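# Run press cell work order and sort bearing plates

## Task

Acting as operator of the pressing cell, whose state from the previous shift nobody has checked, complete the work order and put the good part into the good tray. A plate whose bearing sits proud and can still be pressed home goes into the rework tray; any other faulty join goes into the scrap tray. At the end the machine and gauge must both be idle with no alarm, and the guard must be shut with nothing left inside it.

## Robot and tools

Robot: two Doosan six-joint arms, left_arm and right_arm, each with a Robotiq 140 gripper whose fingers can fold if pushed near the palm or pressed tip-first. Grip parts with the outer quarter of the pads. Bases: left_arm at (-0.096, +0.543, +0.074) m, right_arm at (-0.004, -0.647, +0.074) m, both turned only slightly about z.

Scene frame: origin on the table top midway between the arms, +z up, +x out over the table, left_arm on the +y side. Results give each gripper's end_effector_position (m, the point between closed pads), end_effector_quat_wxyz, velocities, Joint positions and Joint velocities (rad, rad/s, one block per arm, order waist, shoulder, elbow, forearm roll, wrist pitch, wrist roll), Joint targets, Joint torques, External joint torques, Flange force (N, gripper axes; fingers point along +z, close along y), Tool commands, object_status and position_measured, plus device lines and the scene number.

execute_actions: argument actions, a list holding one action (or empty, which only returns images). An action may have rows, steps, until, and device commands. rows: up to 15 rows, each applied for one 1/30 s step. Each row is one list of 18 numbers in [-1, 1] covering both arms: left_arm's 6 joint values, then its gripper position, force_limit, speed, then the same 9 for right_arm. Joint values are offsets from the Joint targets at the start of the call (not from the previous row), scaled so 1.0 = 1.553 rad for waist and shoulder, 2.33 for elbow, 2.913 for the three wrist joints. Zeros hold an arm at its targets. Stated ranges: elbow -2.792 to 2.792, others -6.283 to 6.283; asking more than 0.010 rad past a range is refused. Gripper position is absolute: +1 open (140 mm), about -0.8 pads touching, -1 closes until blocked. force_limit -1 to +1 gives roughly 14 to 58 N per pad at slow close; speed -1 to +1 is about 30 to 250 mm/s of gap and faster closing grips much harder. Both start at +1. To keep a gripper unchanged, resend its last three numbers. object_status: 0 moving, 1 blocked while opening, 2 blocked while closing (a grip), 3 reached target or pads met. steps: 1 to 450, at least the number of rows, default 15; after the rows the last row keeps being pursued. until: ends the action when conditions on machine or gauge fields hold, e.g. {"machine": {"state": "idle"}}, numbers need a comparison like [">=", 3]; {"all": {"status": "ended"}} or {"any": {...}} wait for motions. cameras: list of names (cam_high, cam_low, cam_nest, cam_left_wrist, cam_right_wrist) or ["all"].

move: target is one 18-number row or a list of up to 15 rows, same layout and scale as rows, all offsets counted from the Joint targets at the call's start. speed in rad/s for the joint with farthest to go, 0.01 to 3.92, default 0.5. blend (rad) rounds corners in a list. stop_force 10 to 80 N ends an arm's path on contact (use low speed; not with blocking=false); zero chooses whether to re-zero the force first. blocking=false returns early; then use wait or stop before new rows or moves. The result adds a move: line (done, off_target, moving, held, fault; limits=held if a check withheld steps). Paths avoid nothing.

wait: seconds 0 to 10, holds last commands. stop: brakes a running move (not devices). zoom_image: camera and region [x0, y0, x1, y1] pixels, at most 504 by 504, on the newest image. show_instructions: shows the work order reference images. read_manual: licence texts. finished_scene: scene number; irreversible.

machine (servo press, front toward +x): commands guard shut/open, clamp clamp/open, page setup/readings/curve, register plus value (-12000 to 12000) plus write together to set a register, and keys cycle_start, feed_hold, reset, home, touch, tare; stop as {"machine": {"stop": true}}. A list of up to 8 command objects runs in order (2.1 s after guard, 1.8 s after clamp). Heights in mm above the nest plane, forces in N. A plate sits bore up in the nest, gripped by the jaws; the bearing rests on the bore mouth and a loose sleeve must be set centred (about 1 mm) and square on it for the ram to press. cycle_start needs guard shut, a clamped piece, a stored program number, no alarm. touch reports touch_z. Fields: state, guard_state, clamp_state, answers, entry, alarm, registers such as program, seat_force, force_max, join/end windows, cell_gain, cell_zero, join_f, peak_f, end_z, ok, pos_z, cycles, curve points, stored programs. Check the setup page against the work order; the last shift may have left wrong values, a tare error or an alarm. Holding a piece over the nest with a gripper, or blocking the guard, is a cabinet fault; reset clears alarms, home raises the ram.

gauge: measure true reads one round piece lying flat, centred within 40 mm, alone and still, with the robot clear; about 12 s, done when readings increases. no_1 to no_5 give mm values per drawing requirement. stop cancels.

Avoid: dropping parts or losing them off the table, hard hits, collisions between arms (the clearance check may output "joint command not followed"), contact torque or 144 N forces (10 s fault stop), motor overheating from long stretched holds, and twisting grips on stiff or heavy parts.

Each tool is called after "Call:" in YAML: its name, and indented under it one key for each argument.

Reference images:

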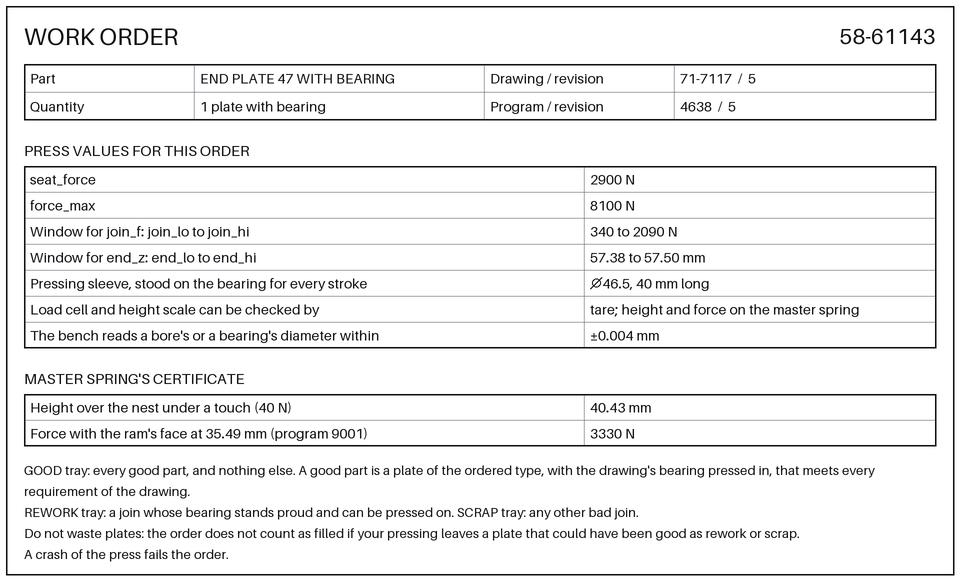

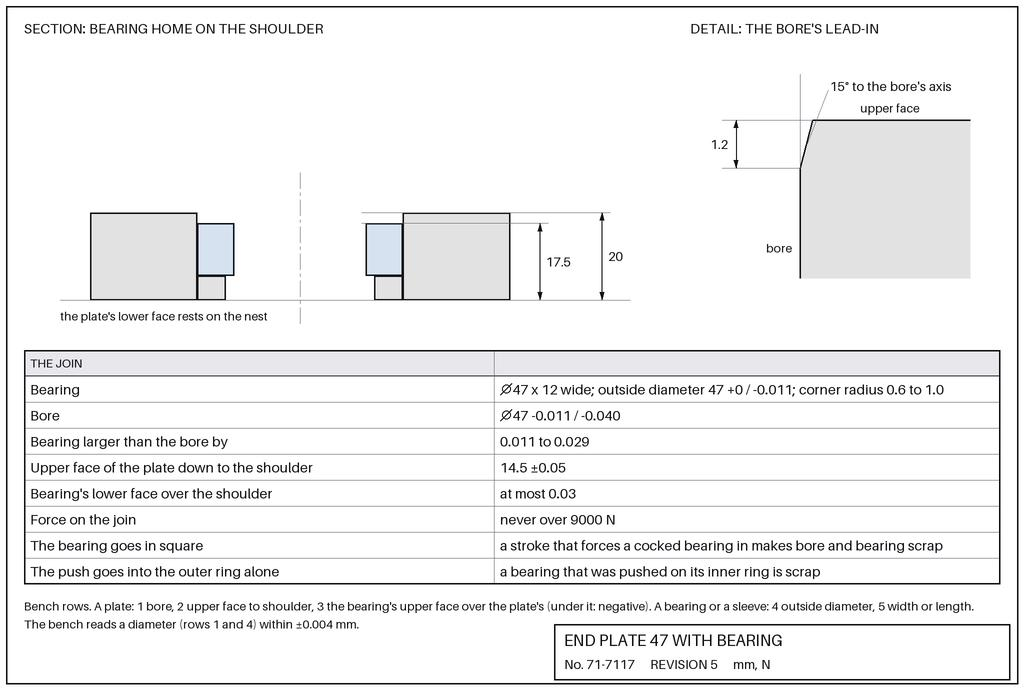

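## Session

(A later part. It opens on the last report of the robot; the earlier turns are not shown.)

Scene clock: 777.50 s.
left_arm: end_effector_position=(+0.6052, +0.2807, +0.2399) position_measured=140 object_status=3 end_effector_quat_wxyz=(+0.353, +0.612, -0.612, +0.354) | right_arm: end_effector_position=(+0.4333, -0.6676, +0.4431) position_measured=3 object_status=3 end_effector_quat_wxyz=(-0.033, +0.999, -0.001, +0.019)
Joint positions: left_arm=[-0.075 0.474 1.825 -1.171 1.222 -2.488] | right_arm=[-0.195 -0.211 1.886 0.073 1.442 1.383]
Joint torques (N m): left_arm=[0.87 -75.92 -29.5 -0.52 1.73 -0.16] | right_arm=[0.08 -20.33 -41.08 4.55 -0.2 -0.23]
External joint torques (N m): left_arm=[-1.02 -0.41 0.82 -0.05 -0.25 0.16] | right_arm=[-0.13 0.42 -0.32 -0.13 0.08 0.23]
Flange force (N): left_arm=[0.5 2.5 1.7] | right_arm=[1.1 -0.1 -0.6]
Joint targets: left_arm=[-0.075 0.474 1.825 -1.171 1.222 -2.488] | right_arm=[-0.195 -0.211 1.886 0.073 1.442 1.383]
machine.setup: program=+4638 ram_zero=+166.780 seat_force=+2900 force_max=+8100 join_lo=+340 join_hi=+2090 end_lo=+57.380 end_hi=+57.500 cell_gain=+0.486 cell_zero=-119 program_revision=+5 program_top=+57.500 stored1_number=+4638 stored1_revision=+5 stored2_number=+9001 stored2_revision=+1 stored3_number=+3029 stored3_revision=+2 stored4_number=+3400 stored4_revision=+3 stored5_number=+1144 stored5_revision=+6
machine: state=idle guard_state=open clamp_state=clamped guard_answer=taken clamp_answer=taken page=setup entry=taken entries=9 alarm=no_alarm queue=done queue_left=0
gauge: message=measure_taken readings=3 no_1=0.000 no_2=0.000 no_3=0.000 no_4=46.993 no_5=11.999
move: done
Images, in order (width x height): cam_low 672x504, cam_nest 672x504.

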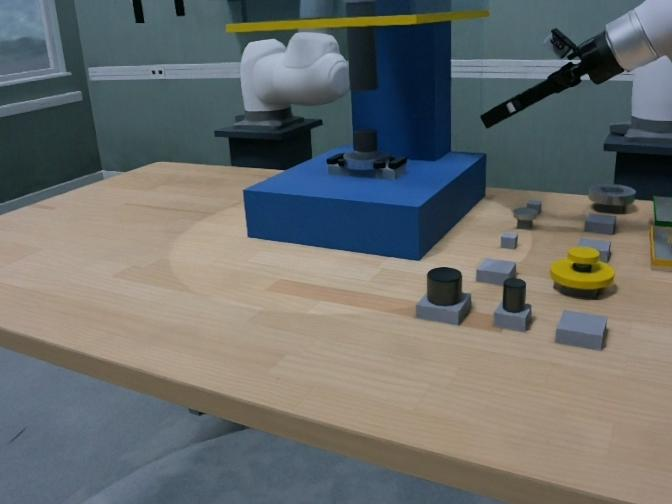

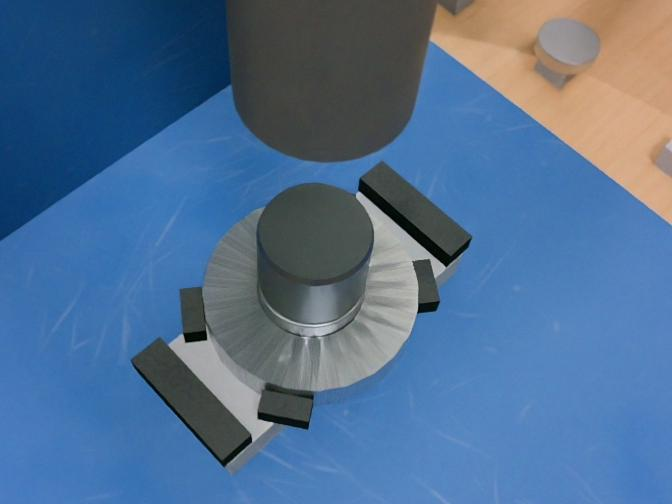

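Call:
zoom_image:
  camera: "cam_nest"
  region: [250, 270, 380, 345]

Scaled by 3.877 from the camera's 672x504 image, which has a finer 960x720 frame.

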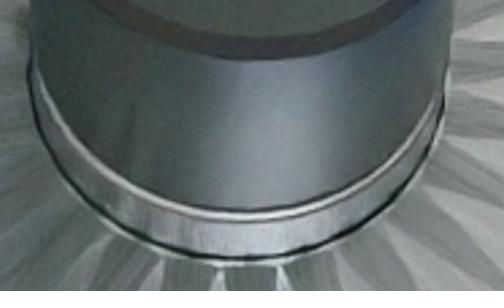

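Call:
execute_actions:
  actions:
    - {"steps":2,"rows":[[0,0,0,0,0,0,-0.09,0,-1,0,0,0,0,0,0,1,1,1]]}
  cameras: ["cam_left_wrist","cam_nest"]

Call:
zoom_image:
  camera: "cam_nest"
  region: [250, 175, 380, 250]

Call:
zoom_image:
  camera: "cam_left_wrist"
  region: [290, 60, 410, 150]

Scene clock: 791.47 s.
left_arm: end_effector_position=(+0.6053, +0.2808, +0.2399) position_measured=140 object_status=3 end_effector_quat_wxyz=(+0.353, +0.612, -0.612, +0.354) | right_arm: end_effector_position=(+0.4333, -0.6676, +0.4431) position_measured=3 object_status=3 end_effector_quat_wxyz=(-0.033, +0.999, -0.001, +0.019)
Joint positions: left_arm=[-0.075 0.474 1.825 -1.171 1.222 -2.488] | right_arm=[-0.195 -0.211 1.886 0.073 1.442 1.383]
Joint torques (N m): left_arm=[1 -75.57 -29.48 -0.56 1.69 -0.14] | right_arm=[0.17 -19.67 -40.99 4.51 -0.23 -0.21]
External joint torques (N m): left_arm=[-1.2 -0.05 0.8 -0.01 -0.23 0.14] | right_arm=[-0.28 0.2 -0.15 -0.12 0.11 0.2]
Flange force (N): left_arm=[0.3 2.0 2.1] | right_arm=[0.5 0.2 -0.4]
Joint targets: left_arm=[-0.075 0.474 1.825 -1.171 1.222 -2.488] | right_arm=[-0.195 -0.211 1.886 0.073 1.442 1.383]
machine.setup: program=+4638 ram_zero=+166.780 seat_force=+2900 force_max=+8100 join_lo=+340 join_hi=+2090 end_lo=+57.380 end_hi=+57.500 cell_gain=+0.486 cell_zero=-119 program_revision=+5 program_top=+57.500 stored1_number=+4638 stored1_revision=+5 stored2_number=+9001 stored2_revision=+1 stored3_number=+3029 stored3_revision=+2 stored4_number=+3400 stored4_revision=+3 stored5_number=+1144 stored5_revision=+6
machine: state=idle guard_state=open clamp_state=clamped guard_answer=taken clamp_answer=taken page=setup entry=taken entries=9 alarm=no_alarm queue=done queue_left=0
gauge: message=measure_taken readings=3 no_1=0.000 no_2=0.000 no_3=0.000 no_4=46.993 no_5=11.999
Images, in order (width x height): cam_nest 672x504, cam_left_wrist 672x504.

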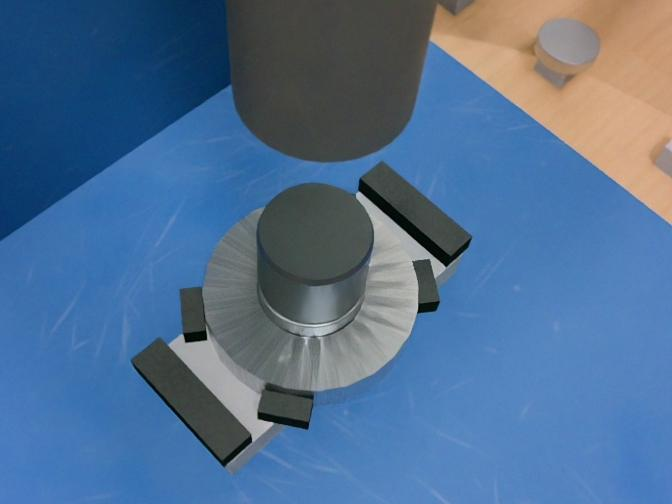

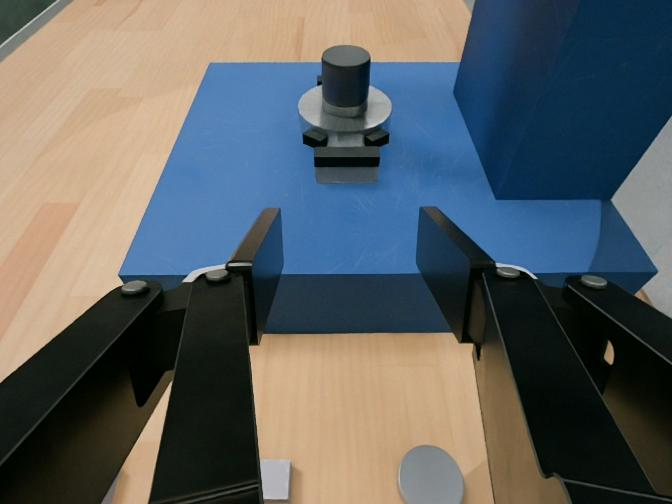

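Scaled by 3.877 from the camera's 672x504 image, which has a finer 960x720 frame.

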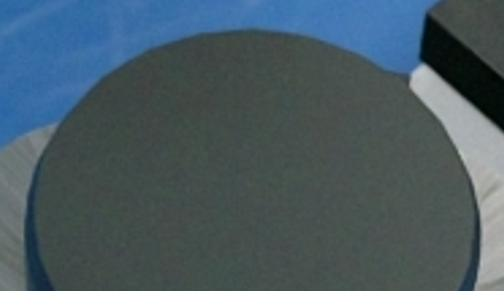

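Scaled by 4.200 from the camera's 672x504 image, which has a finer 960x720 frame.

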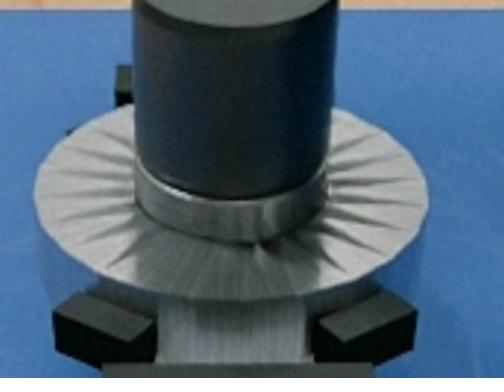

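Call:
execute_actions:
  actions:
    - {"steps":2,"rows":[[0,0,0,0,0,0,-0.09,0,-1,0,0,0,0,0,0,1,1,1]]}
  cameras: ["cam_low"]

Call:
zoom_image:
  camera: "cam_low"
  region: [340, 125, 396, 167]

Scene clock: 806.50 s.
left_arm: end_effector_position=(+0.6053, +0.2808, +0.2399) position_measured=140 object_status=3 end_effector_quat_wxyz=(+0.353, +0.612, -0.612, +0.354) | right_arm: end_effector_position=(+0.4333, -0.6676, +0.4431) position_measured=3 object_status=3 end_effector_quat_wxyz=(-0.033, +0.999, -0.001, +0.019)
Joint positions: left_arm=[-0.075 0.474 1.825 -1.171 1.222 -2.488] | right_arm=[-0.195 -0.211 1.886 0.073 1.442 1.383]
Joint torques (N m): left_arm=[0.95 -76.01 -29.49 -0.51 1.77 -0.15] | right_arm=[0.09 -19.75 -41.09 4.54 -0.27 -0.2]
External joint torques (N m): left_arm=[-0.81 0.08 0.75 -0.04 -0.31 0.15] | right_arm=[-0.02 -0.53 -0.38 -0.11 0.15 0.2]
Flange force (N): left_arm=[-0.1 1.7 1.8] | right_arm=[-0.4 -0.5 -1.0]
Joint targets: left_arm=[-0.075 0.474 1.825 -1.171 1.222 -2.488] | right_arm=[-0.195 -0.211 1.886 0.073 1.442 1.383]
machine.setup: program=+4638 ram_zero=+166.780 seat_force=+2900 force_max=+8100 join_lo=+340 join_hi=+2090 end_lo=+57.380 end_hi=+57.500 cell_gain=+0.486 cell_zero=-119 program_revision=+5 program_top=+57.500 stored1_number=+4638 stored1_revision=+5 stored2_number=+9001 stored2_revision=+1 stored3_number=+3029 stored3_revision=+2 stored4_number=+3400 stored4_revision=+3 stored5_number=+1144 stored5_revision=+6
machine: state=idle guard_state=open clamp_state=clamped guard_answer=taken clamp_answer=taken page=setup entry=taken entries=9 alarm=no_alarm queue=done queue_left=0
gauge: message=measure_taken readings=3 no_1=0.000 no_2=0.000 no_3=0.000 no_4=46.993 no_5=11.999
Images, in order (width x height): cam_low 672x504.

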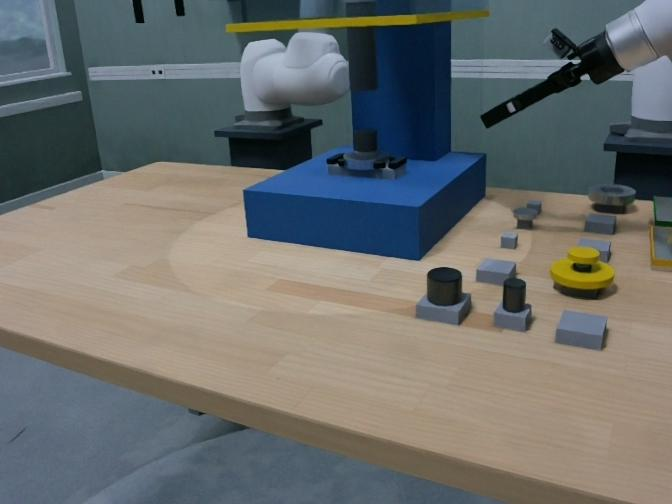

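Scaled by 9.000 from the camera's 672x504 image, which has a finer 960x720 frame.

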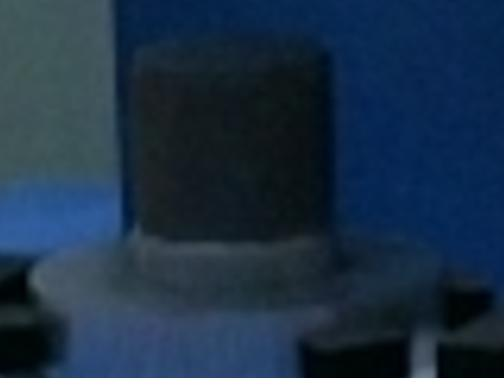

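Call:
execute_actions:
  actions:
    - {"machine":[{"guard":"shut","page":"readings"},{"touch":true}],"steps":450,"until":{"machine":{"queue":["!=","running"]}}}
  cameras: ["cam_nest"]

Call:
zoom_image:
  camera: "cam_nest"
  region: [250, 270, 380, 345]

Scene clock: 826.67 s.
left_arm: end_effector_position=(+0.6053, +0.2808, +0.2399) position_measured=140 object_status=3 end_effector_quat_wxyz=(+0.353, +0.612, -0.612, +0.354) | right_arm: end_effector_position=(+0.4333, -0.6676, +0.4431) position_measured=3 object_status=3 end_effector_quat_wxyz=(-0.033, +0.999, -0.001, +0.019)
Joint positions: left_arm=[-0.075 0.474 1.825 -1.171 1.222 -2.488] | right_arm=[-0.195 -0.211 1.886 0.073 1.442 1.383]
Joint torques (N m): left_arm=[1.47 -76.04 -29.54 -0.42 1.66 -0.24] | right_arm=[0.01 -19.9 -40.96 4.51 -0.23 -0.18]
External joint torques (N m): left_arm=[-1.69 0.28 0.98 -0.15 -0.19 0.24] | right_arm=[0.16 -0.8 -0.58 -0.07 0.12 0.18]
Flange force (N): left_arm=[0.1 2.0 3.0] | right_arm=[-0.5 -0.9 -1.3]
Joint targets: left_arm=[-0.075 0.474 1.825 -1.171 1.222 -2.488] | right_arm=[-0.195 -0.211 1.886 0.073 1.442 1.383]
Tool commands: left_gripper/position=-0.09 left_gripper/force_limit=+0.0 left_gripper/speed=-1.0 right_gripper/position=+1.0 right_gripper/force_limit=+1.0 right_gripper/speed=+1.0
machine.readings: force=+0 touch_z=+69.702 join_f=+3140 peak_f=+3329 end_z=+35.488 ok=+0 pos_z=+153.220 cycles=+2
machine: state=idle guard_state=shut clamp_state=clamped guard_answer=taken clamp_answer=taken page=readings entry=taken entries=10 alarm=no_alarm queue=done queue_left=0
gauge: message=measure_taken readings=3 no_1=0.000 no_2=0.000 no_3=0.000 no_4=46.993 no_5=11.999
Images, in order (width x height): cam_nest 672x504.

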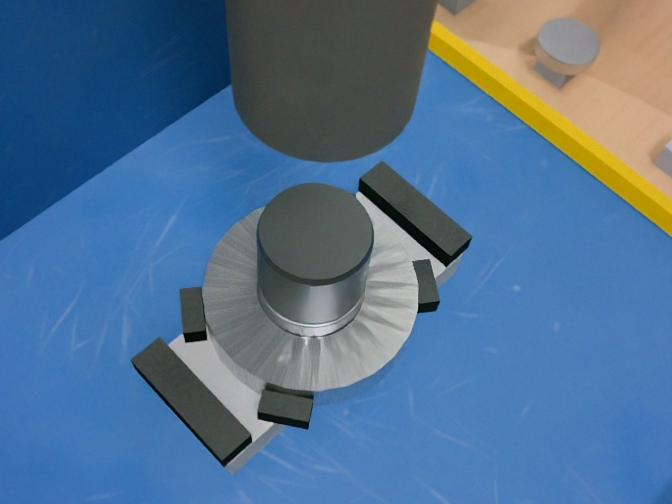

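Scaled by 3.877 from the camera's 672x504 image, which has a finer 960x720 frame.

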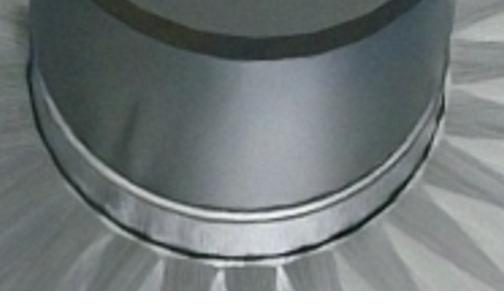

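Call:
execute_actions:
  actions:
    - {"machine":[{"cycle_start":true}],"steps":450,"until":{"all":{"status":"ended"}}}
  cameras: ["cam_nest"]

Scene clock: 836.27 s.
left_arm: end_effector_position=(+0.6053, +0.2808, +0.2399) position_measured=140 object_status=3 end_effector_quat_wxyz=(+0.353, +0.612, -0.612, +0.354) | right_arm: end_effector_position=(+0.4333, -0.6676, +0.4431) position_measured=3 object_status=3 end_effector_quat_wxyz=(-0.033, +0.999, -0.001, +0.019)
Joint positions: left_arm=[-0.075 0.474 1.825 -1.171 1.222 -2.488] | right_arm=[-0.195 -0.211 1.886 0.073 1.442 1.383]
Joint torques (N m): left_arm=[0.88 -75.63 -29.7 -0.53 1.66 -0.13] | right_arm=[-0.04 -19.63 -41.06 4.54 -0.24 -0.12]
External joint torques (N m): left_arm=[-0.51 -0.19 1.06 0 -0.2 0.13] | right_arm=[-0.05 -0.33 -0.38 -0.11 0.12 0.11]
Flange force (N): left_arm=[-0.1 2.6 1.2] | right_arm=[-0.1 -0.2 -0.9]
Joint targets: left_arm=[-0.075 0.474 1.825 -1.171 1.222 -2.488] | right_arm=[-0.195 -0.211 1.886 0.073 1.442 1.383]
Tool commands: left_gripper/position=-0.09 left_gripper/force_limit=+0.0 left_gripper/speed=-1.0 right_gripper/position=+1.0 right_gripper/force_limit=+1.0 right_gripper/speed=+1.0
machine.readings: force=+0 touch_z=+69.702 join_f=+840 peak_f=+3295 end_z=+57.436 ok=+1 pos_z=+153.220 cycles=+3
machine: state=done guard_state=shut clamp_state=clamped guard_answer=taken clamp_answer=taken page=readings entry=taken entries=11 alarm=no_alarm queue=done queue_left=0
gauge: message=measure_taken readings=3 no_1=0.000 no_2=0.000 no_3=0.000 no_4=46.993 no_5=11.999
Images, in order (width x height): cam_nest 672x504.

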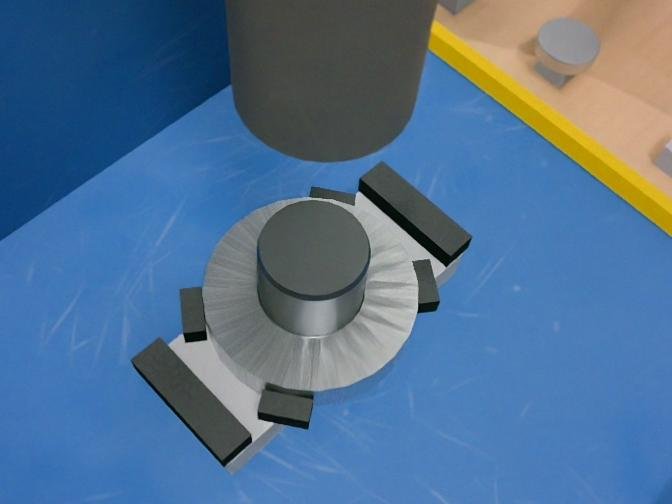

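Call:
execute_actions:
  actions:
    - {"machine":[{"guard":"open"}],"steps":150,"until":{"machine":{"guard_state":"open"}}}

Call:
move:
  target:
    - [-0.1983,0.0459,-0.0111,-0.0677,-0.0786,-0.0095,-0.09,0,-1,0,0,0,0,0,0,1,1,1]
    - [-0.2331,0.0732,-0.0181,-0.0867,-0.0920,-0.0008,-0.09,0,-1,0,0,0,0,0,0,1,1,1]
  speed: [0.4,0.08]
  blend: [0.02,0]
  cameras: ["cam_left_wrist","cam_nest"]

Call:
execute_actions:
  actions:
    - {"rows":[[0,0,0,0,0,0,-1,0,-1,0,0,0,0,0,0,1,1,1]],"steps":55}
  cameras: ["cam_left_wrist","cam_nest"]

Scene clock: 848.47 s.
left_arm: end_effector_position=(+0.6053, +0.2808, +0.2399) position_measured=140 object_status=3 end_effector_quat_wxyz=(+0.353, +0.612, -0.612, +0.354) | right_arm: end_effector_position=(+0.4333, -0.6676, +0.4431) position_measured=3 object_status=3 end_effector_quat_wxyz=(-0.033, +0.999, -0.001, +0.019)
Joint positions: left_arm=[-0.075 0.474 1.825 -1.171 1.222 -2.488] | right_arm=[-0.195 -0.211 1.886 0.073 1.442 1.383]
Joint torques (N m): left_arm=[0.19 -76.31 -29.6 -0.51 1.61 -0.13] | right_arm=[-0.29 -19.92 -41.08 4.52 -0.24 -0.2]
External joint torques (N m): left_arm=[-0.19 0.47 0.92 -0.04 -0.15 0.13] | right_arm=[0.15 0.3 -0.2 -0.11 0.12 0.2]
Flange force (N): left_arm=[-0.9 1.5 1.1] | right_arm=[0.9 -0.8 -0.4]
Joint targets: left_arm=[-0.075 0.474 1.825 -1.171 1.222 -2.488] | right_arm=[-0.195 -0.211 1.886 0.073 1.442 1.383]
Tool commands: left_gripper/position=-0.09 left_gripper/force_limit=+0.0 left_gripper/speed=-1.0 right_gripper/position=+1.0 right_gripper/force_limit=+1.0 right_gripper/speed=+1.0
machine.readings: force=+0 touch_z=+69.702 join_f=+840 peak_f=+3295 end_z=+57.436 ok=+1 pos_z=+153.220 cycles=+3
machine: state=done guard_state=open clamp_state=clamped guard_answer=taken clamp_answer=taken page=readings entry=taken entries=11 alarm=no_alarm queue=running queue_left=0
gauge: message=measure_taken readings=3 no_1=0.000 no_2=0.000 no_3=0.000 no_4=46.993 no_5=11.999

Scene clock: 850.23 s.
left_arm: end_effector_position=(+0.5995, +0.0184, +0.1761) position_measured=140 object_status=3 end_effector_quat_wxyz=(+0.354, +0.612, -0.612, +0.354) | right_arm: end_effector_position=(+0.4333, -0.6676, +0.4431) position_measured=3 object_status=3 end_effector_quat_wxyz=(-0.033, +0.999, -0.001, +0.019)
Joint positions: left_arm=[-0.437 0.588 1.783 -1.424 0.954 -2.49] | right_arm=[-0.195 -0.211 1.886 0.073 1.442 1.383]
Joint torques (N m): left_arm=[0.84 -84.66 -28.08 -1.12 1.67 -0.16] | right_arm=[-0.26 -19.91 -41.1 4.51 -0.21 -0.17]
External joint torques (N m): left_arm=[-0.93 -0.44 0.65 -0.04 -0.2 0.16] | right_arm=[0.28 0.25 -0.2 -0.1 0.08 0.16]
Flange force (N): left_arm=[0.3 2.6 0.6] | right_arm=[0.8 -1.0 -0.4]
Joint targets: left_arm=[-0.438 0.588 1.783 -1.424 0.954 -2.490] | right_arm=[-0.195 -0.211 1.886 0.073 1.442 1.383]
machine.readings: force=+0 touch_z=+69.702 join_f=+840 peak_f=+3295 end_z=+57.436 ok=+1 pos_z=+153.220 cycles=+3
machine: state=done guard_state=open clamp_state=clamped guard_answer=taken clamp_answer=taken page=readings entry=taken entries=11 alarm=no_alarm queue=done queue_left=0
gauge: message=measure_taken readings=3 no_1=0.000 no_2=0.000 no_3=0.000 no_4=46.993 no_5=11.999
move: done
Images, in order (width x height): cam_nest 672x504, cam_left_wrist 672x504.

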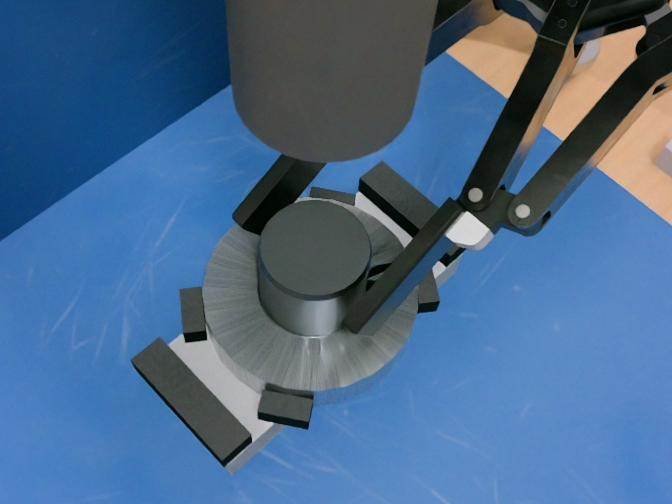

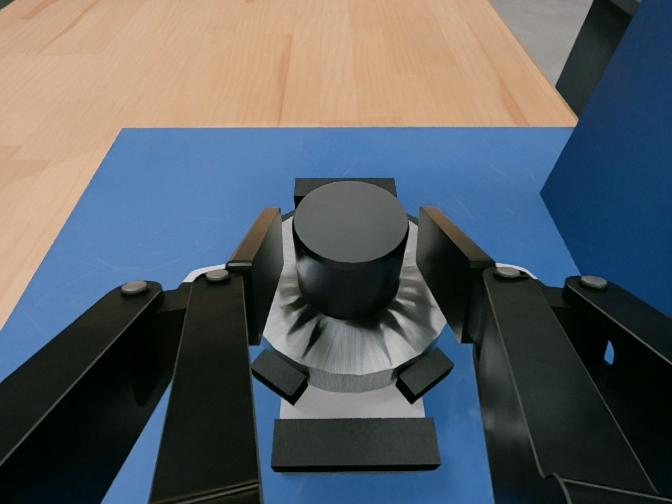

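Scene clock: 852.27 s.
left_arm: end_effector_position=(+0.5995, +0.0184, +0.1761) position_measured=163 object_status=2 end_effector_quat_wxyz=(+0.354, +0.612, -0.612, +0.354) | right_arm: end_effector_position=(+0.4333, -0.6676, +0.4431) position_measured=3 object_status=3 end_effector_quat_wxyz=(-0.033, +0.999, -0.001, +0.019)
Joint positions: left_arm=[-0.438 0.588 1.783 -1.424 0.954 -2.49] | right_arm=[-0.195 -0.211 1.886 0.073 1.442 1.383]
Joint torques (N m): left_arm=[-0.16 -80.44 -25.5 -0.33 0.92 -0.34] | right_arm=[-0.08 -19.96 -40.95 4.54 -0.24 -0.16]
External joint torques (N m): left_arm=[-0.11 -3.6 -1.4 -0.81 0.56 0.34] | right_arm=[0.06 0.1 -0.4 -0.12 0.12 0.16]
Flange force (N): left_arm=[2.7 2.0 -2.0] | right_arm=[0.8 -0.5 -0.8]
Joint targets: left_arm=[-0.438 0.588 1.783 -1.424 0.954 -2.490] | right_arm=[-0.195 -0.211 1.886 0.073 1.442 1.383]
machine.readings: force=+0 touch_z=+69.702 join_f=+840 peak_f=+3295 end_z=+57.436 ok=+1 pos_z=+153.220 cycles=+3
machine: state=done guard_state=open clamp_state=clamped guard_answer=taken clamp_answer=taken page=readings entry=taken entries=11 alarm=no_alarm queue=done queue_left=0
gauge: message=measure_taken readings=3 no_1=0.000 no_2=0.000 no_3=0.000 no_4=46.993 no_5=11.999
Images, in order (width x height): cam_nest 672x504, cam_left_wrist 672x504.

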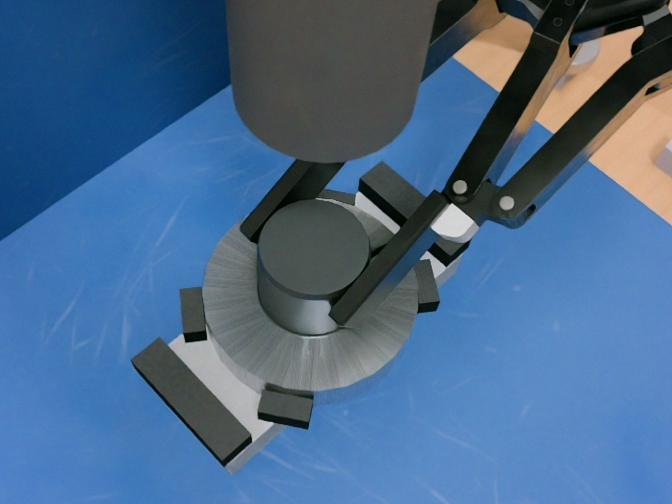

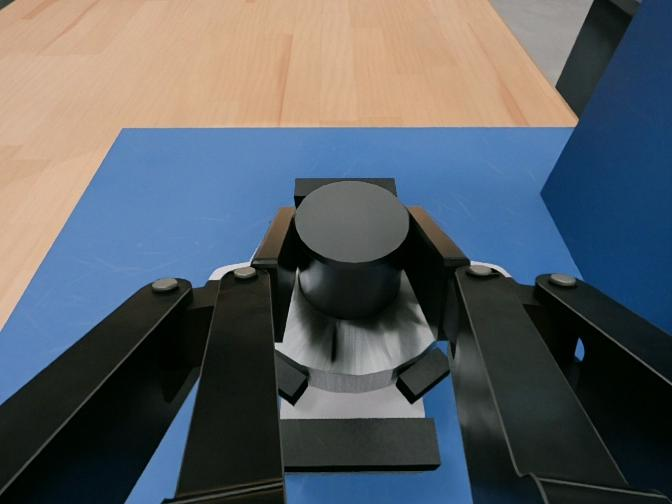

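Call:
move:
  target:
    - [0,-0.0269,-0.0048,0.0128,0.0026,-0.0221,-1,0,-1,0,0,0,0,0,0,1,1,1]
    - [0.2331,-0.0732,0.0180,0.0865,0.0920,0.0007,-1,0,-1,0,0,0,0,0,0,1,1,1]
    - [0.1864,-0.0528,0.0841,-0.5898,-0.1936,0.3155,-1,0,-1,0,0,0,0,0,0,1,1,1]
    - [0.1864,0.0860,-0.0106,-0.5898,-0.1953,0.3155,-1,0,-1,0,0,0,0,0,0,1,1,1]
    - [0.1864,0.1039,-0.0104,-0.5898,-0.1856,0.3155,-1,0,-1,0,0,0,0,0,0,1,1,1]
  speed: [0.05,0.35,0.6,0.3,0.06]
  blend: [0.01,0.04,0.04,0.01,0]
  cameras: ["cam_left_wrist","cam_low","cam_nest"]

Scene clock: 868.97 s.
left_arm: end_effector_position=(+0.9449, +0.4889, +0.0642) position_measured=163 object_status=2 end_effector_quat_wxyz=(+0.021, +0.865, -0.037, +0.500) | right_arm: end_effector_position=(+0.4333, -0.6676, +0.4431) position_measured=3 object_status=3 end_effector_quat_wxyz=(-0.033, +0.999, -0.001, +0.019)
Joint positions: left_arm=[-0.148 0.749 1.758 -3.142 0.414 -1.571] | right_arm=[-0.195 -0.211 1.886 0.073 1.442 1.383]
Joint torques (N m): left_arm=[0.65 -103.7 -31.67 -2.4 4.32 -0.2] | right_arm=[0 -20.15 -41.04 4.48 -0.24 -0.18]
External joint torques (N m): left_arm=[-0.57 6.65 4.74 -0.12 -1.94 0.2] | right_arm=[0.02 0.21 -0.33 -0.05 0.13 0.18]
Flange force (N): left_arm=[-6.2 1.6 1.7] | right_arm=[0.8 -0.4 -0.7]
Joint targets: left_arm=[-0.148 0.749 1.758 -3.142 0.414 -1.571] | right_arm=[-0.195 -0.211 1.886 0.073 1.442 1.383]
machine.readings: force=+0 touch_z=+69.702 join_f=+840 peak_f=+3295 end_z=+57.436 ok=+1 pos_z=+153.220 cycles=+3
machine: state=done guard_state=open clamp_state=clamped guard_answer=taken clamp_answer=taken page=readings entry=taken entries=11 alarm=no_alarm queue=done queue_left=0
gauge: message=measure_taken readings=3 no_1=0.000 no_2=0.000 no_3=0.000 no_4=46.993 no_5=11.999
move: done
Images, in order (width x height): cam_low 672x504, cam_nest 672x504, cam_left_wrist 672x504.

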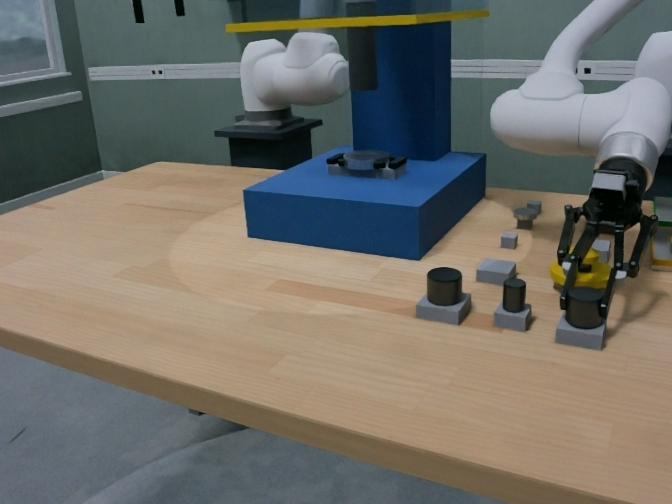

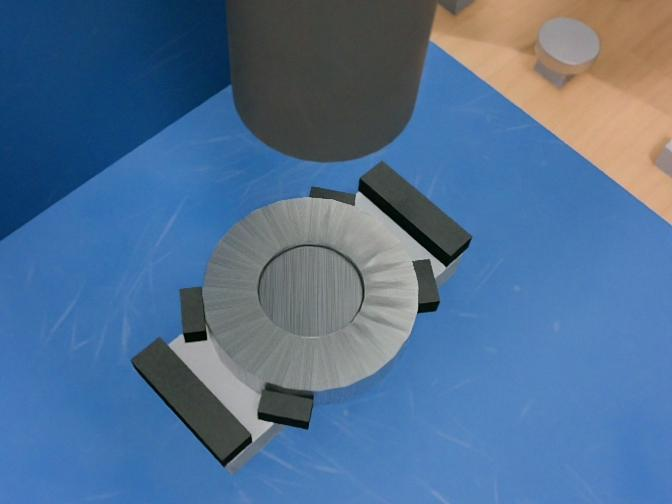

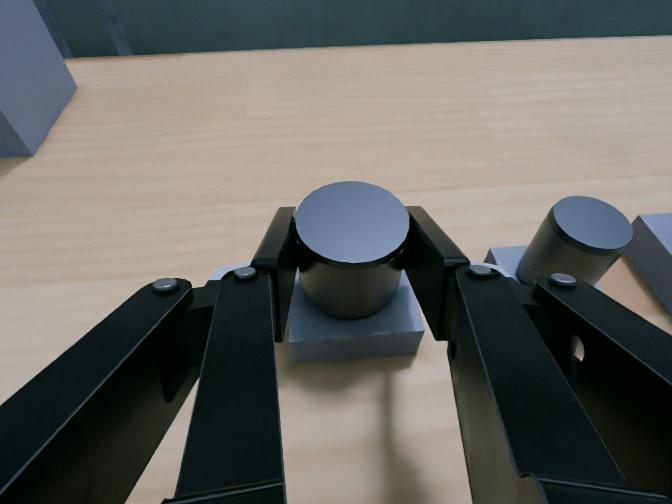

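Call:
move:
  target: [0,0.0053,0.0001,0,0.0029,0,-1,0,-1,0,0,0,0,0,0,1,1,1]
  speed: 0.012
  stop_force: 10

Call:
move:
  target:
    - [0,0,0,0,0,0,-0.05,0,-1,0,0,0,0,0,0,1,1,1]
    - [0,-0.0500,0.0150,0,0,0,-0.05,0,-1,0,0,0,0,0,0,1,1,1]
    - [0,-0.1616,0.0944,0,-0.0090,0,-0.05,0,-1,0,0,0,0,0,0,1,1,1]
  speed: [0.1,0.1,0.2]
  blend: [0,0.02,0]
  cameras: ["cam_left_wrist"]

Scene clock: 874.23 s.
left_arm: end_effector_position=(+0.9449, +0.4889, +0.0612) position_measured=163 object_status=2 end_effector_quat_wxyz=(+0.021, +0.865, -0.037, +0.500) | right_arm: end_effector_position=(+0.4333, -0.6676, +0.4431) position_measured=3 object_status=3 end_effector_quat_wxyz=(-0.033, +0.999, -0.001, +0.019)
Joint positions: left_arm=[-0.148 0.753 1.758 -3.142 0.418 -1.571] | right_arm=[-0.195 -0.211 1.886 0.073 1.442 1.383]
Joint torques (N m): left_arm=[0.51 -88.26 -25.8 -2.35 0.57 -0.17] | right_arm=[0.01 -20.02 -41 4.51 -0.23 -0.24]
External joint torques (N m): left_arm=[-0.48 -9.14 -1.17 -0.17 1.83 0.17] | right_arm=[0 0.06 -0.32 -0.09 0.11 0.24]
Flange force (N): left_arm=[4.1 1.8 -12.2] | right_arm=[0.6 -0.5 -0.7]
Joint targets: left_arm=[-0.148 0.753 1.758 -3.142 0.418 -1.571] | right_arm=[-0.195 -0.211 1.886 0.073 1.442 1.383]
machine.readings: force=+0 touch_z=+69.702 join_f=+840 peak_f=+3295 end_z=+57.436 ok=+1 pos_z=+153.220 cycles=+3
machine: state=done guard_state=open clamp_state=clamped guard_answer=taken clamp_answer=taken page=readings entry=taken entries=11 alarm=no_alarm queue=done queue_left=0
gauge: message=measure_taken readings=3 no_1=0.000 no_2=0.000 no_3=0.000 no_4=46.993 no_5=11.999
move: contact (left_arm)

Scene clock: 877.10 s.
left_arm: end_effector_position=(+0.8343, +0.4983, +0.1642) position_measured=135 object_status=3 end_effector_quat_wxyz=(+0.021, +0.864, -0.037, +0.502) | right_arm: end_effector_position=(+0.4333, -0.6676, +0.4431) position_measured=3 object_status=3 end_effector_quat_wxyz=(-0.033, +0.999, -0.001, +0.019)
Joint positions: left_arm=[-0.148 0.502 1.978 -3.142 0.392 -1.571] | right_arm=[-0.195 -0.211 1.886 0.073 1.442 1.383]
Joint torques (N m): left_arm=[0.4 -77.8 -29.04 -2.48 2.63 -0.18] | right_arm=[-0.05 -20.09 -41.06 4.54 -0.24 -0.23]
External joint torques (N m): left_arm=[-0.38 0.09 0.96 -0.16 -0.22 0.18] | right_arm=[0.03 0.02 -0.29 -0.13 0.13 0.23]
Flange force (N): left_arm=[-0.9 1.7 -1.4] | right_arm=[0.5 -0.6 -0.7]
Joint targets: left_arm=[-0.148 0.502 1.978 -3.142 0.392 -1.571] | right_arm=[-0.195 -0.211 1.886 0.073 1.442 1.383]
machine.readings: force=+0 touch_z=+69.702 join_f=+840 peak_f=+3295 end_z=+57.436 ok=+1 pos_z=+153.220 cycles=+3
machine: state=done guard_state=open clamp_state=clamped guard_answer=taken clamp_answer=taken page=readings entry=taken entries=11 alarm=no_alarm queue=done queue_left=0
gauge: message=measure_taken readings=3 no_1=0.000 no_2=0.000 no_3=0.000 no_4=46.993 no_5=11.999
move: done
Images, in order (width x height): cam_left_wrist 672x504.

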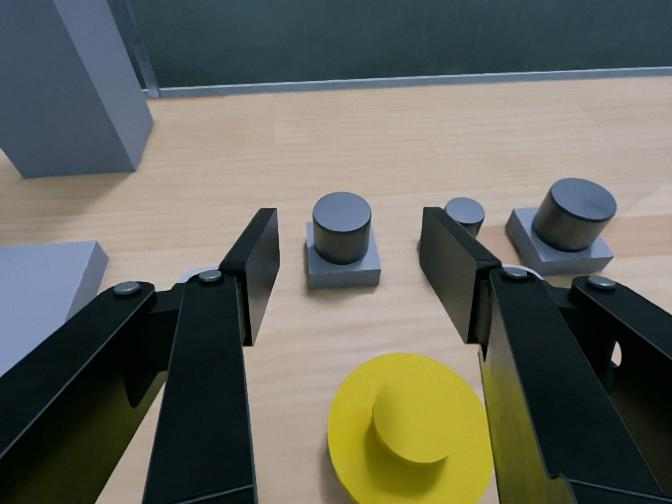

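Call:
execute_actions:
  actions:
    - {"machine":{"clamp":"open"},"rows":[[0,0,0,0,0,0,0.46,0.3,0,0,0,0,0,0,0,1,1,1]],"steps":60}

Call:
move:
  target:
    - [0.0466,-0.0177,-0.0659,0.6764,0.2850,-0.3148,0.46,0.3,0,0,0,0,0,0,0,1,1,1]
    - [-0.1513,0.0279,-0.0767,0.6089,0.2063,-0.3243,0.46,0.3,0,0,0,0,0,0,0,1,1,1]
    - [-0.1867,0.0779,-0.0803,0.5791,0.1902,-0.2969,0.46,0.3,0,0,0,0,0,0,0,1,1,1]
  speed: [0.6,0.35,0.08]
  blend: [0.04,0.02,0]

Call:
execute_actions:
  actions:
    - {"rows":[[0,0,0,0,0,0,-1,0.3,-1,0,0,0,0,0,0,1,1,1]],"steps":60}
  cameras: ["cam_left_wrist","cam_nest"]

Scene clock: 887.40 s.
left_arm: end_effector_position=(+0.8343, +0.4983, +0.1642) position_measured=71 object_status=3 end_effector_quat_wxyz=(+0.021, +0.864, -0.037, +0.502) | right_arm: end_effector_position=(+0.4333, -0.6676, +0.4431) position_measured=3 object_status=3 end_effector_quat_wxyz=(-0.033, +0.999, -0.001, +0.019)
Joint positions: left_arm=[-0.148 0.502 1.978 -3.142 0.392 -1.571] | right_arm=[-0.195 -0.211 1.886 0.073 1.442 1.383]
Joint torques (N m): left_arm=[1.19 -78.34 -29 -2.55 2.62 -0.16] | right_arm=[-0.12 -19.81 -40.95 4.52 -0.23 -0.18]
External joint torques (N m): left_arm=[-1.3 0.95 1.08 -0.07 -0.24 0.16] | right_arm=[0.09 -0.14 -0.43 -0.1 0.11 0.18]
Flange force (N): left_arm=[-1.6 2.7 -0.2] | right_arm=[0.4 -0.7 -0.9]
Joint targets: left_arm=[-0.148 0.502 1.978 -3.142 0.392 -1.571] | right_arm=[-0.195 -0.211 1.886 0.073 1.442 1.383]
machine.readings: force=+0 touch_z=+69.702 join_f=+840 peak_f=+3295 end_z=+57.436 ok=+1 pos_z=+153.220 cycles=+3
machine: state=idle guard_state=open clamp_state=open guard_answer=taken clamp_answer=taken page=readings entry=taken entries=11 alarm=no_alarm queue=done queue_left=0
gauge: message=measure_taken readings=3 no_1=0.000 no_2=0.000 no_3=0.000 no_4=46.993 no_5=11.999

Scene clock: 892.97 s.
left_arm: end_effector_position=(+0.5999, +0.0183, +0.1465) position_measured=71 object_status=3 end_effector_quat_wxyz=(+0.353, +0.612, -0.612, +0.354) | right_arm: end_effector_position=(+0.4333, -0.6676, +0.4431) position_measured=3 object_status=3 end_effector_quat_wxyz=(-0.033, +0.999, -0.001, +0.019)
Joint positions: left_arm=[-0.438 0.623 1.791 -1.455 0.946 -2.436] | right_arm=[-0.195 -0.211 1.886 0.073 1.442 1.383]
Joint torques (N m): left_arm=[0.96 -86.1 -26.32 -1.11 1.84 -0.17] | right_arm=[0.07 -19.93 -40.91 4.53 -0.28 -0.22]
External joint torques (N m): left_arm=[-0.97 -0.01 0.7 -0.04 -0.29 0.16] | right_arm=[-0.14 0.04 -0.51 -0.1 0.15 0.21]
Flange force (N): left_arm=[0.0 2.3 1.1] | right_arm=[0.7 -0.2 -1.1]
Joint targets: left_arm=[-0.438 0.623 1.791 -1.455 0.946 -2.436] | right_arm=[-0.195 -0.211 1.886 0.073 1.442 1.383]
machine.readings: force=+0 touch_z=+69.702 join_f=+840 peak_f=+3295 end_z=+57.436 ok=+1 pos_z=+153.220 cycles=+3
machine: state=idle guard_state=open clamp_state=open guard_answer=taken clamp_answer=taken page=readings entry=taken entries=11 alarm=no_alarm queue=done queue_left=0
gauge: message=measure_taken readings=3 no_1=0.000 no_2=0.000 no_3=0.000 no_4=46.993 no_5=11.999
move: done

Scene clock: 895.17 s.
left_arm: end_effector_position=(+0.5999, +0.0183, +0.1464) position_measured=86 object_status=2 end_effector_quat_wxyz=(+0.353, +0.612, -0.612, +0.354) | right_arm: end_effector_position=(+0.4333, -0.6676, +0.4431) position_measured=3 object_status=3 end_effector_quat_wxyz=(-0.033, +0.999, -0.001, +0.019)
Joint positions: left_arm=[-0.438 0.623 1.791 -1.455 0.946 -2.436] | right_arm=[-0.195 -0.211 1.886 0.073 1.442 1.383]
Joint torques (N m): left_arm=[-4.13 -77.19 -22.4 0.09 0.43 -0.31] | right_arm=[-0.18 -19.86 -41.06 4.54 -0.24 -0.14]
External joint torques (N m): left_arm=[4.18 -8.78 -3.07 -1.24 1.12 0.31] | right_arm=[0.41 -0.46 -0.22 -0.12 0.14 0.14]
Flange force (N): left_arm=[5.3 1.9 -10.6] | right_arm=[-0.3 -1.3 -0.6]
Joint targets: left_arm=[-0.438 0.623 1.791 -1.455 0.946 -2.436] | right_arm=[-0.195 -0.211 1.886 0.073 1.442 1.383]
machine.readings: force=+0 touch_z=+69.702 join_f=+840 peak_f=+3295 end_z=+57.436 ok=+1 pos_z=+153.220 cycles=+3
machine: state=idle guard_state=open clamp_state=open guard_answer=taken clamp_answer=taken page=readings entry=taken entries=11 alarm=no_alarm queue=done queue_left=0
gauge: message=measure_taken readings=3 no_1=0.000 no_2=0.000 no_3=0.000 no_4=46.993 no_5=11.999
Images, in order (width x height): cam_nest 672x504, cam_left_wrist 672x504.

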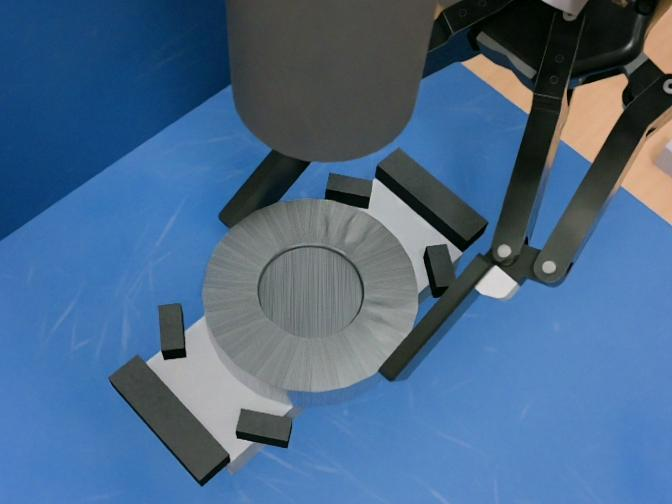

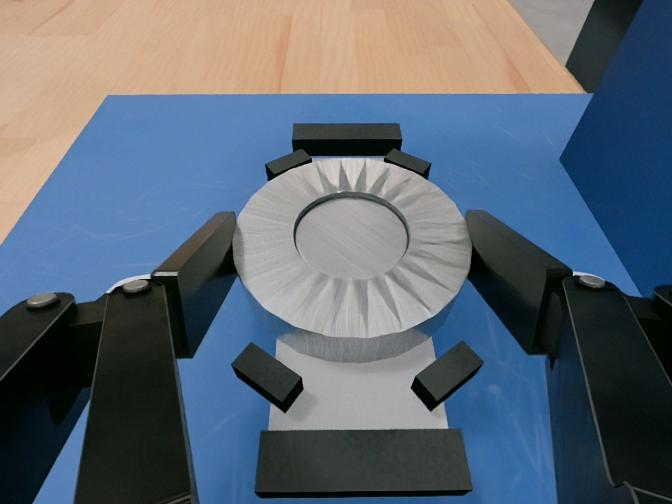

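Call:
move:
  target: [0,-0.0282,-0.0048,0.0137,0.0027,-0.0229,-1,0.3,-1,0,0,0,0,0,0,1,1,1]
  speed: 0.06
  cameras: ["cam_left_wrist"]

Scene clock: 910.23 s.
left_arm: end_effector_position=(+0.5996, +0.0184, +0.1827) position_measured=86 object_status=2 end_effector_quat_wxyz=(+0.353, +0.612, -0.613, +0.354) | right_arm: end_effector_position=(+0.4333, -0.6676, +0.4431) position_measured=3 object_status=3 end_effector_quat_wxyz=(-0.033, +0.999, -0.001, +0.019)
Joint positions: left_arm=[-0.438 0.579 1.78 -1.415 0.954 -2.502] | right_arm=[-0.195 -0.211 1.886 0.073 1.442 1.383]
Joint torques (N m): left_arm=[1.34 -87.49 -30.47 -1.79 2.48 -0.16] | right_arm=[-0.07 -19.77 -41.04 4.53 -0.22 -0.16]
External joint torques (N m): left_arm=[-1.14 3.49 3.24 0.7 -1.06 0.16] | right_arm=[0.15 -0.04 -0.24 -0.11 0.1 0.15]
Flange force (N): left_arm=[-3.9 3.4 3.3] | right_arm=[0.3 -0.7 -0.6]
Joint targets: left_arm=[-0.438 0.579 1.780 -1.415 0.954 -2.502] | right_arm=[-0.195 -0.211 1.886 0.073 1.442 1.383]
machine.readings: force=+0 touch_z=+69.702 join_f=+840 peak_f=+3295 end_z=+57.436 ok=+1 pos_z=+153.220 cycles=+3
machine: state=idle guard_state=open clamp_state=open guard_answer=taken clamp_answer=taken page=readings entry=taken entries=11 alarm=no_alarm queue=done queue_left=0
gauge: message=measure_taken readings=3 no_1=0.000 no_2=0.000 no_3=0.000 no_4=46.993 no_5=11.999
move: done
Images, in order (width x height): cam_left_wrist 672x504.

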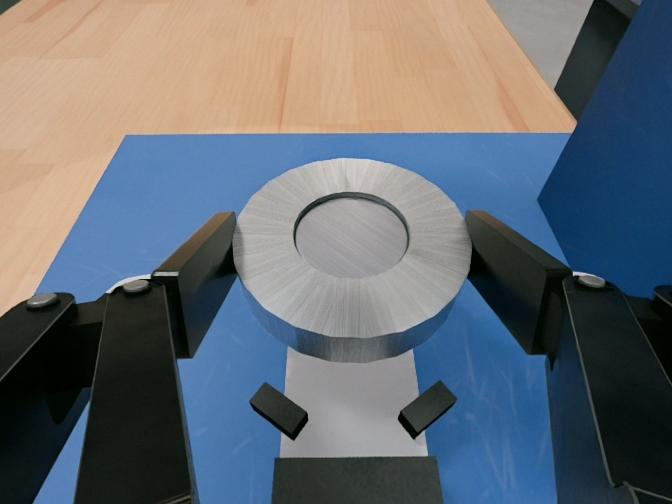

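Call:
move:
  target:
    - [0.0355,-0.0218,0.0083,0.0161,0.0135,-0.0041,-1,0.3,-1,0,0,0,0,0,0,1,1,1]
    - [0.2333,-0.0674,0.0191,0.0836,0.0921,0.005,-1,0.3,-1,0,0,0,0,0,0,1,1,1]
    - [0.3619,-0.1611,0.1885,-0.5928,-0.1719,0.3198,-1,0.3,-1,0,0,0,0,0,0,1,1,1]
    - [0.3617,0.0552,0.0114,-0.5928,-0.198,0.3198,-1,0.3,-1,0,0,0,0,0,0,1,1,1]
  speed: [0.25,0.4,0.7,0.4]
  blend: [0.03,0.1,0,0]
  cameras: ["cam_high","cam_left_wrist"]

Scene clock: 926.77 s.
left_arm: end_effector_position=(+0.8977, +0.7659, +0.1100) position_measured=86 object_status=2 end_effector_quat_wxyz=(-0.047, +0.862, +0.081, +0.498) | right_arm: end_effector_position=(+0.4333, -0.6676, +0.4431) position_measured=3 object_status=3 end_effector_quat_wxyz=(-0.033, +0.999, -0.001, +0.019)
Joint positions: left_arm=[0.124 0.665 1.807 -3.142 0.377 -1.571] | right_arm=[-0.195 -0.211 1.886 0.073 1.442 1.383]
Joint torques (N m): left_arm=[1.06 -96.92 -32.27 -2.56 3.87 -0.17] | right_arm=[0.08 -20 -41.18 4.52 -0.29 -0.18]
External joint torques (N m): left_arm=[-0.94 4.34 3.76 -0.12 -1.46 0.17] | right_arm=[-0.21 0.87 0.06 -0.13 0.16 0.18]
Flange force (N): left_arm=[-4.5 2.2 0.3] | right_arm=[1.3 0.2 0.0]
Joint targets: left_arm=[0.124 0.665 1.807 -3.142 0.377 -1.571] | right_arm=[-0.195 -0.211 1.886 0.073 1.442 1.383]
machine.readings: force=+0 touch_z=+69.702 join_f=+840 peak_f=+3295 end_z=+57.436 ok=+1 pos_z=+153.220 cycles=+3
machine: state=idle guard_state=open clamp_state=open guard_answer=taken clamp_answer=taken page=readings entry=taken entries=11 alarm=no_alarm queue=done queue_left=0
gauge: message=measure_taken readings=3 no_1=0.000 no_2=0.000 no_3=0.000 no_4=46.993 no_5=11.999
move: done; blend cut to 0.0276 rad at target 1
Images, in order (width x height): cam_high 672x504, cam_left_wrist 672x504.

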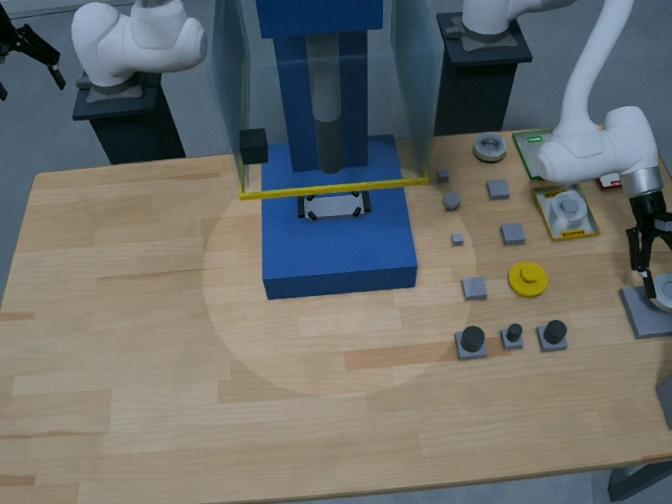

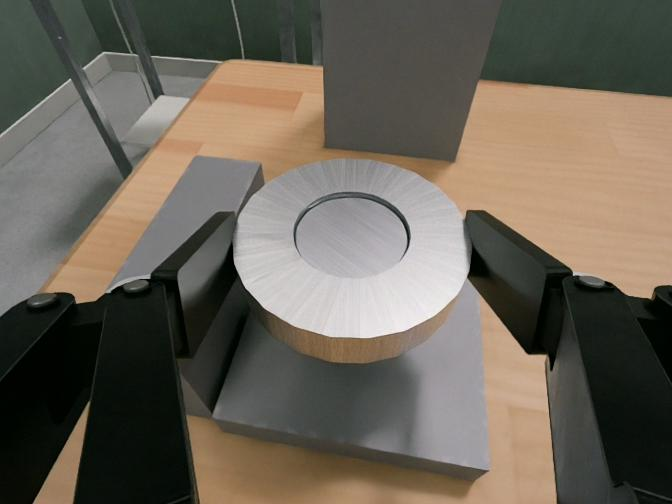

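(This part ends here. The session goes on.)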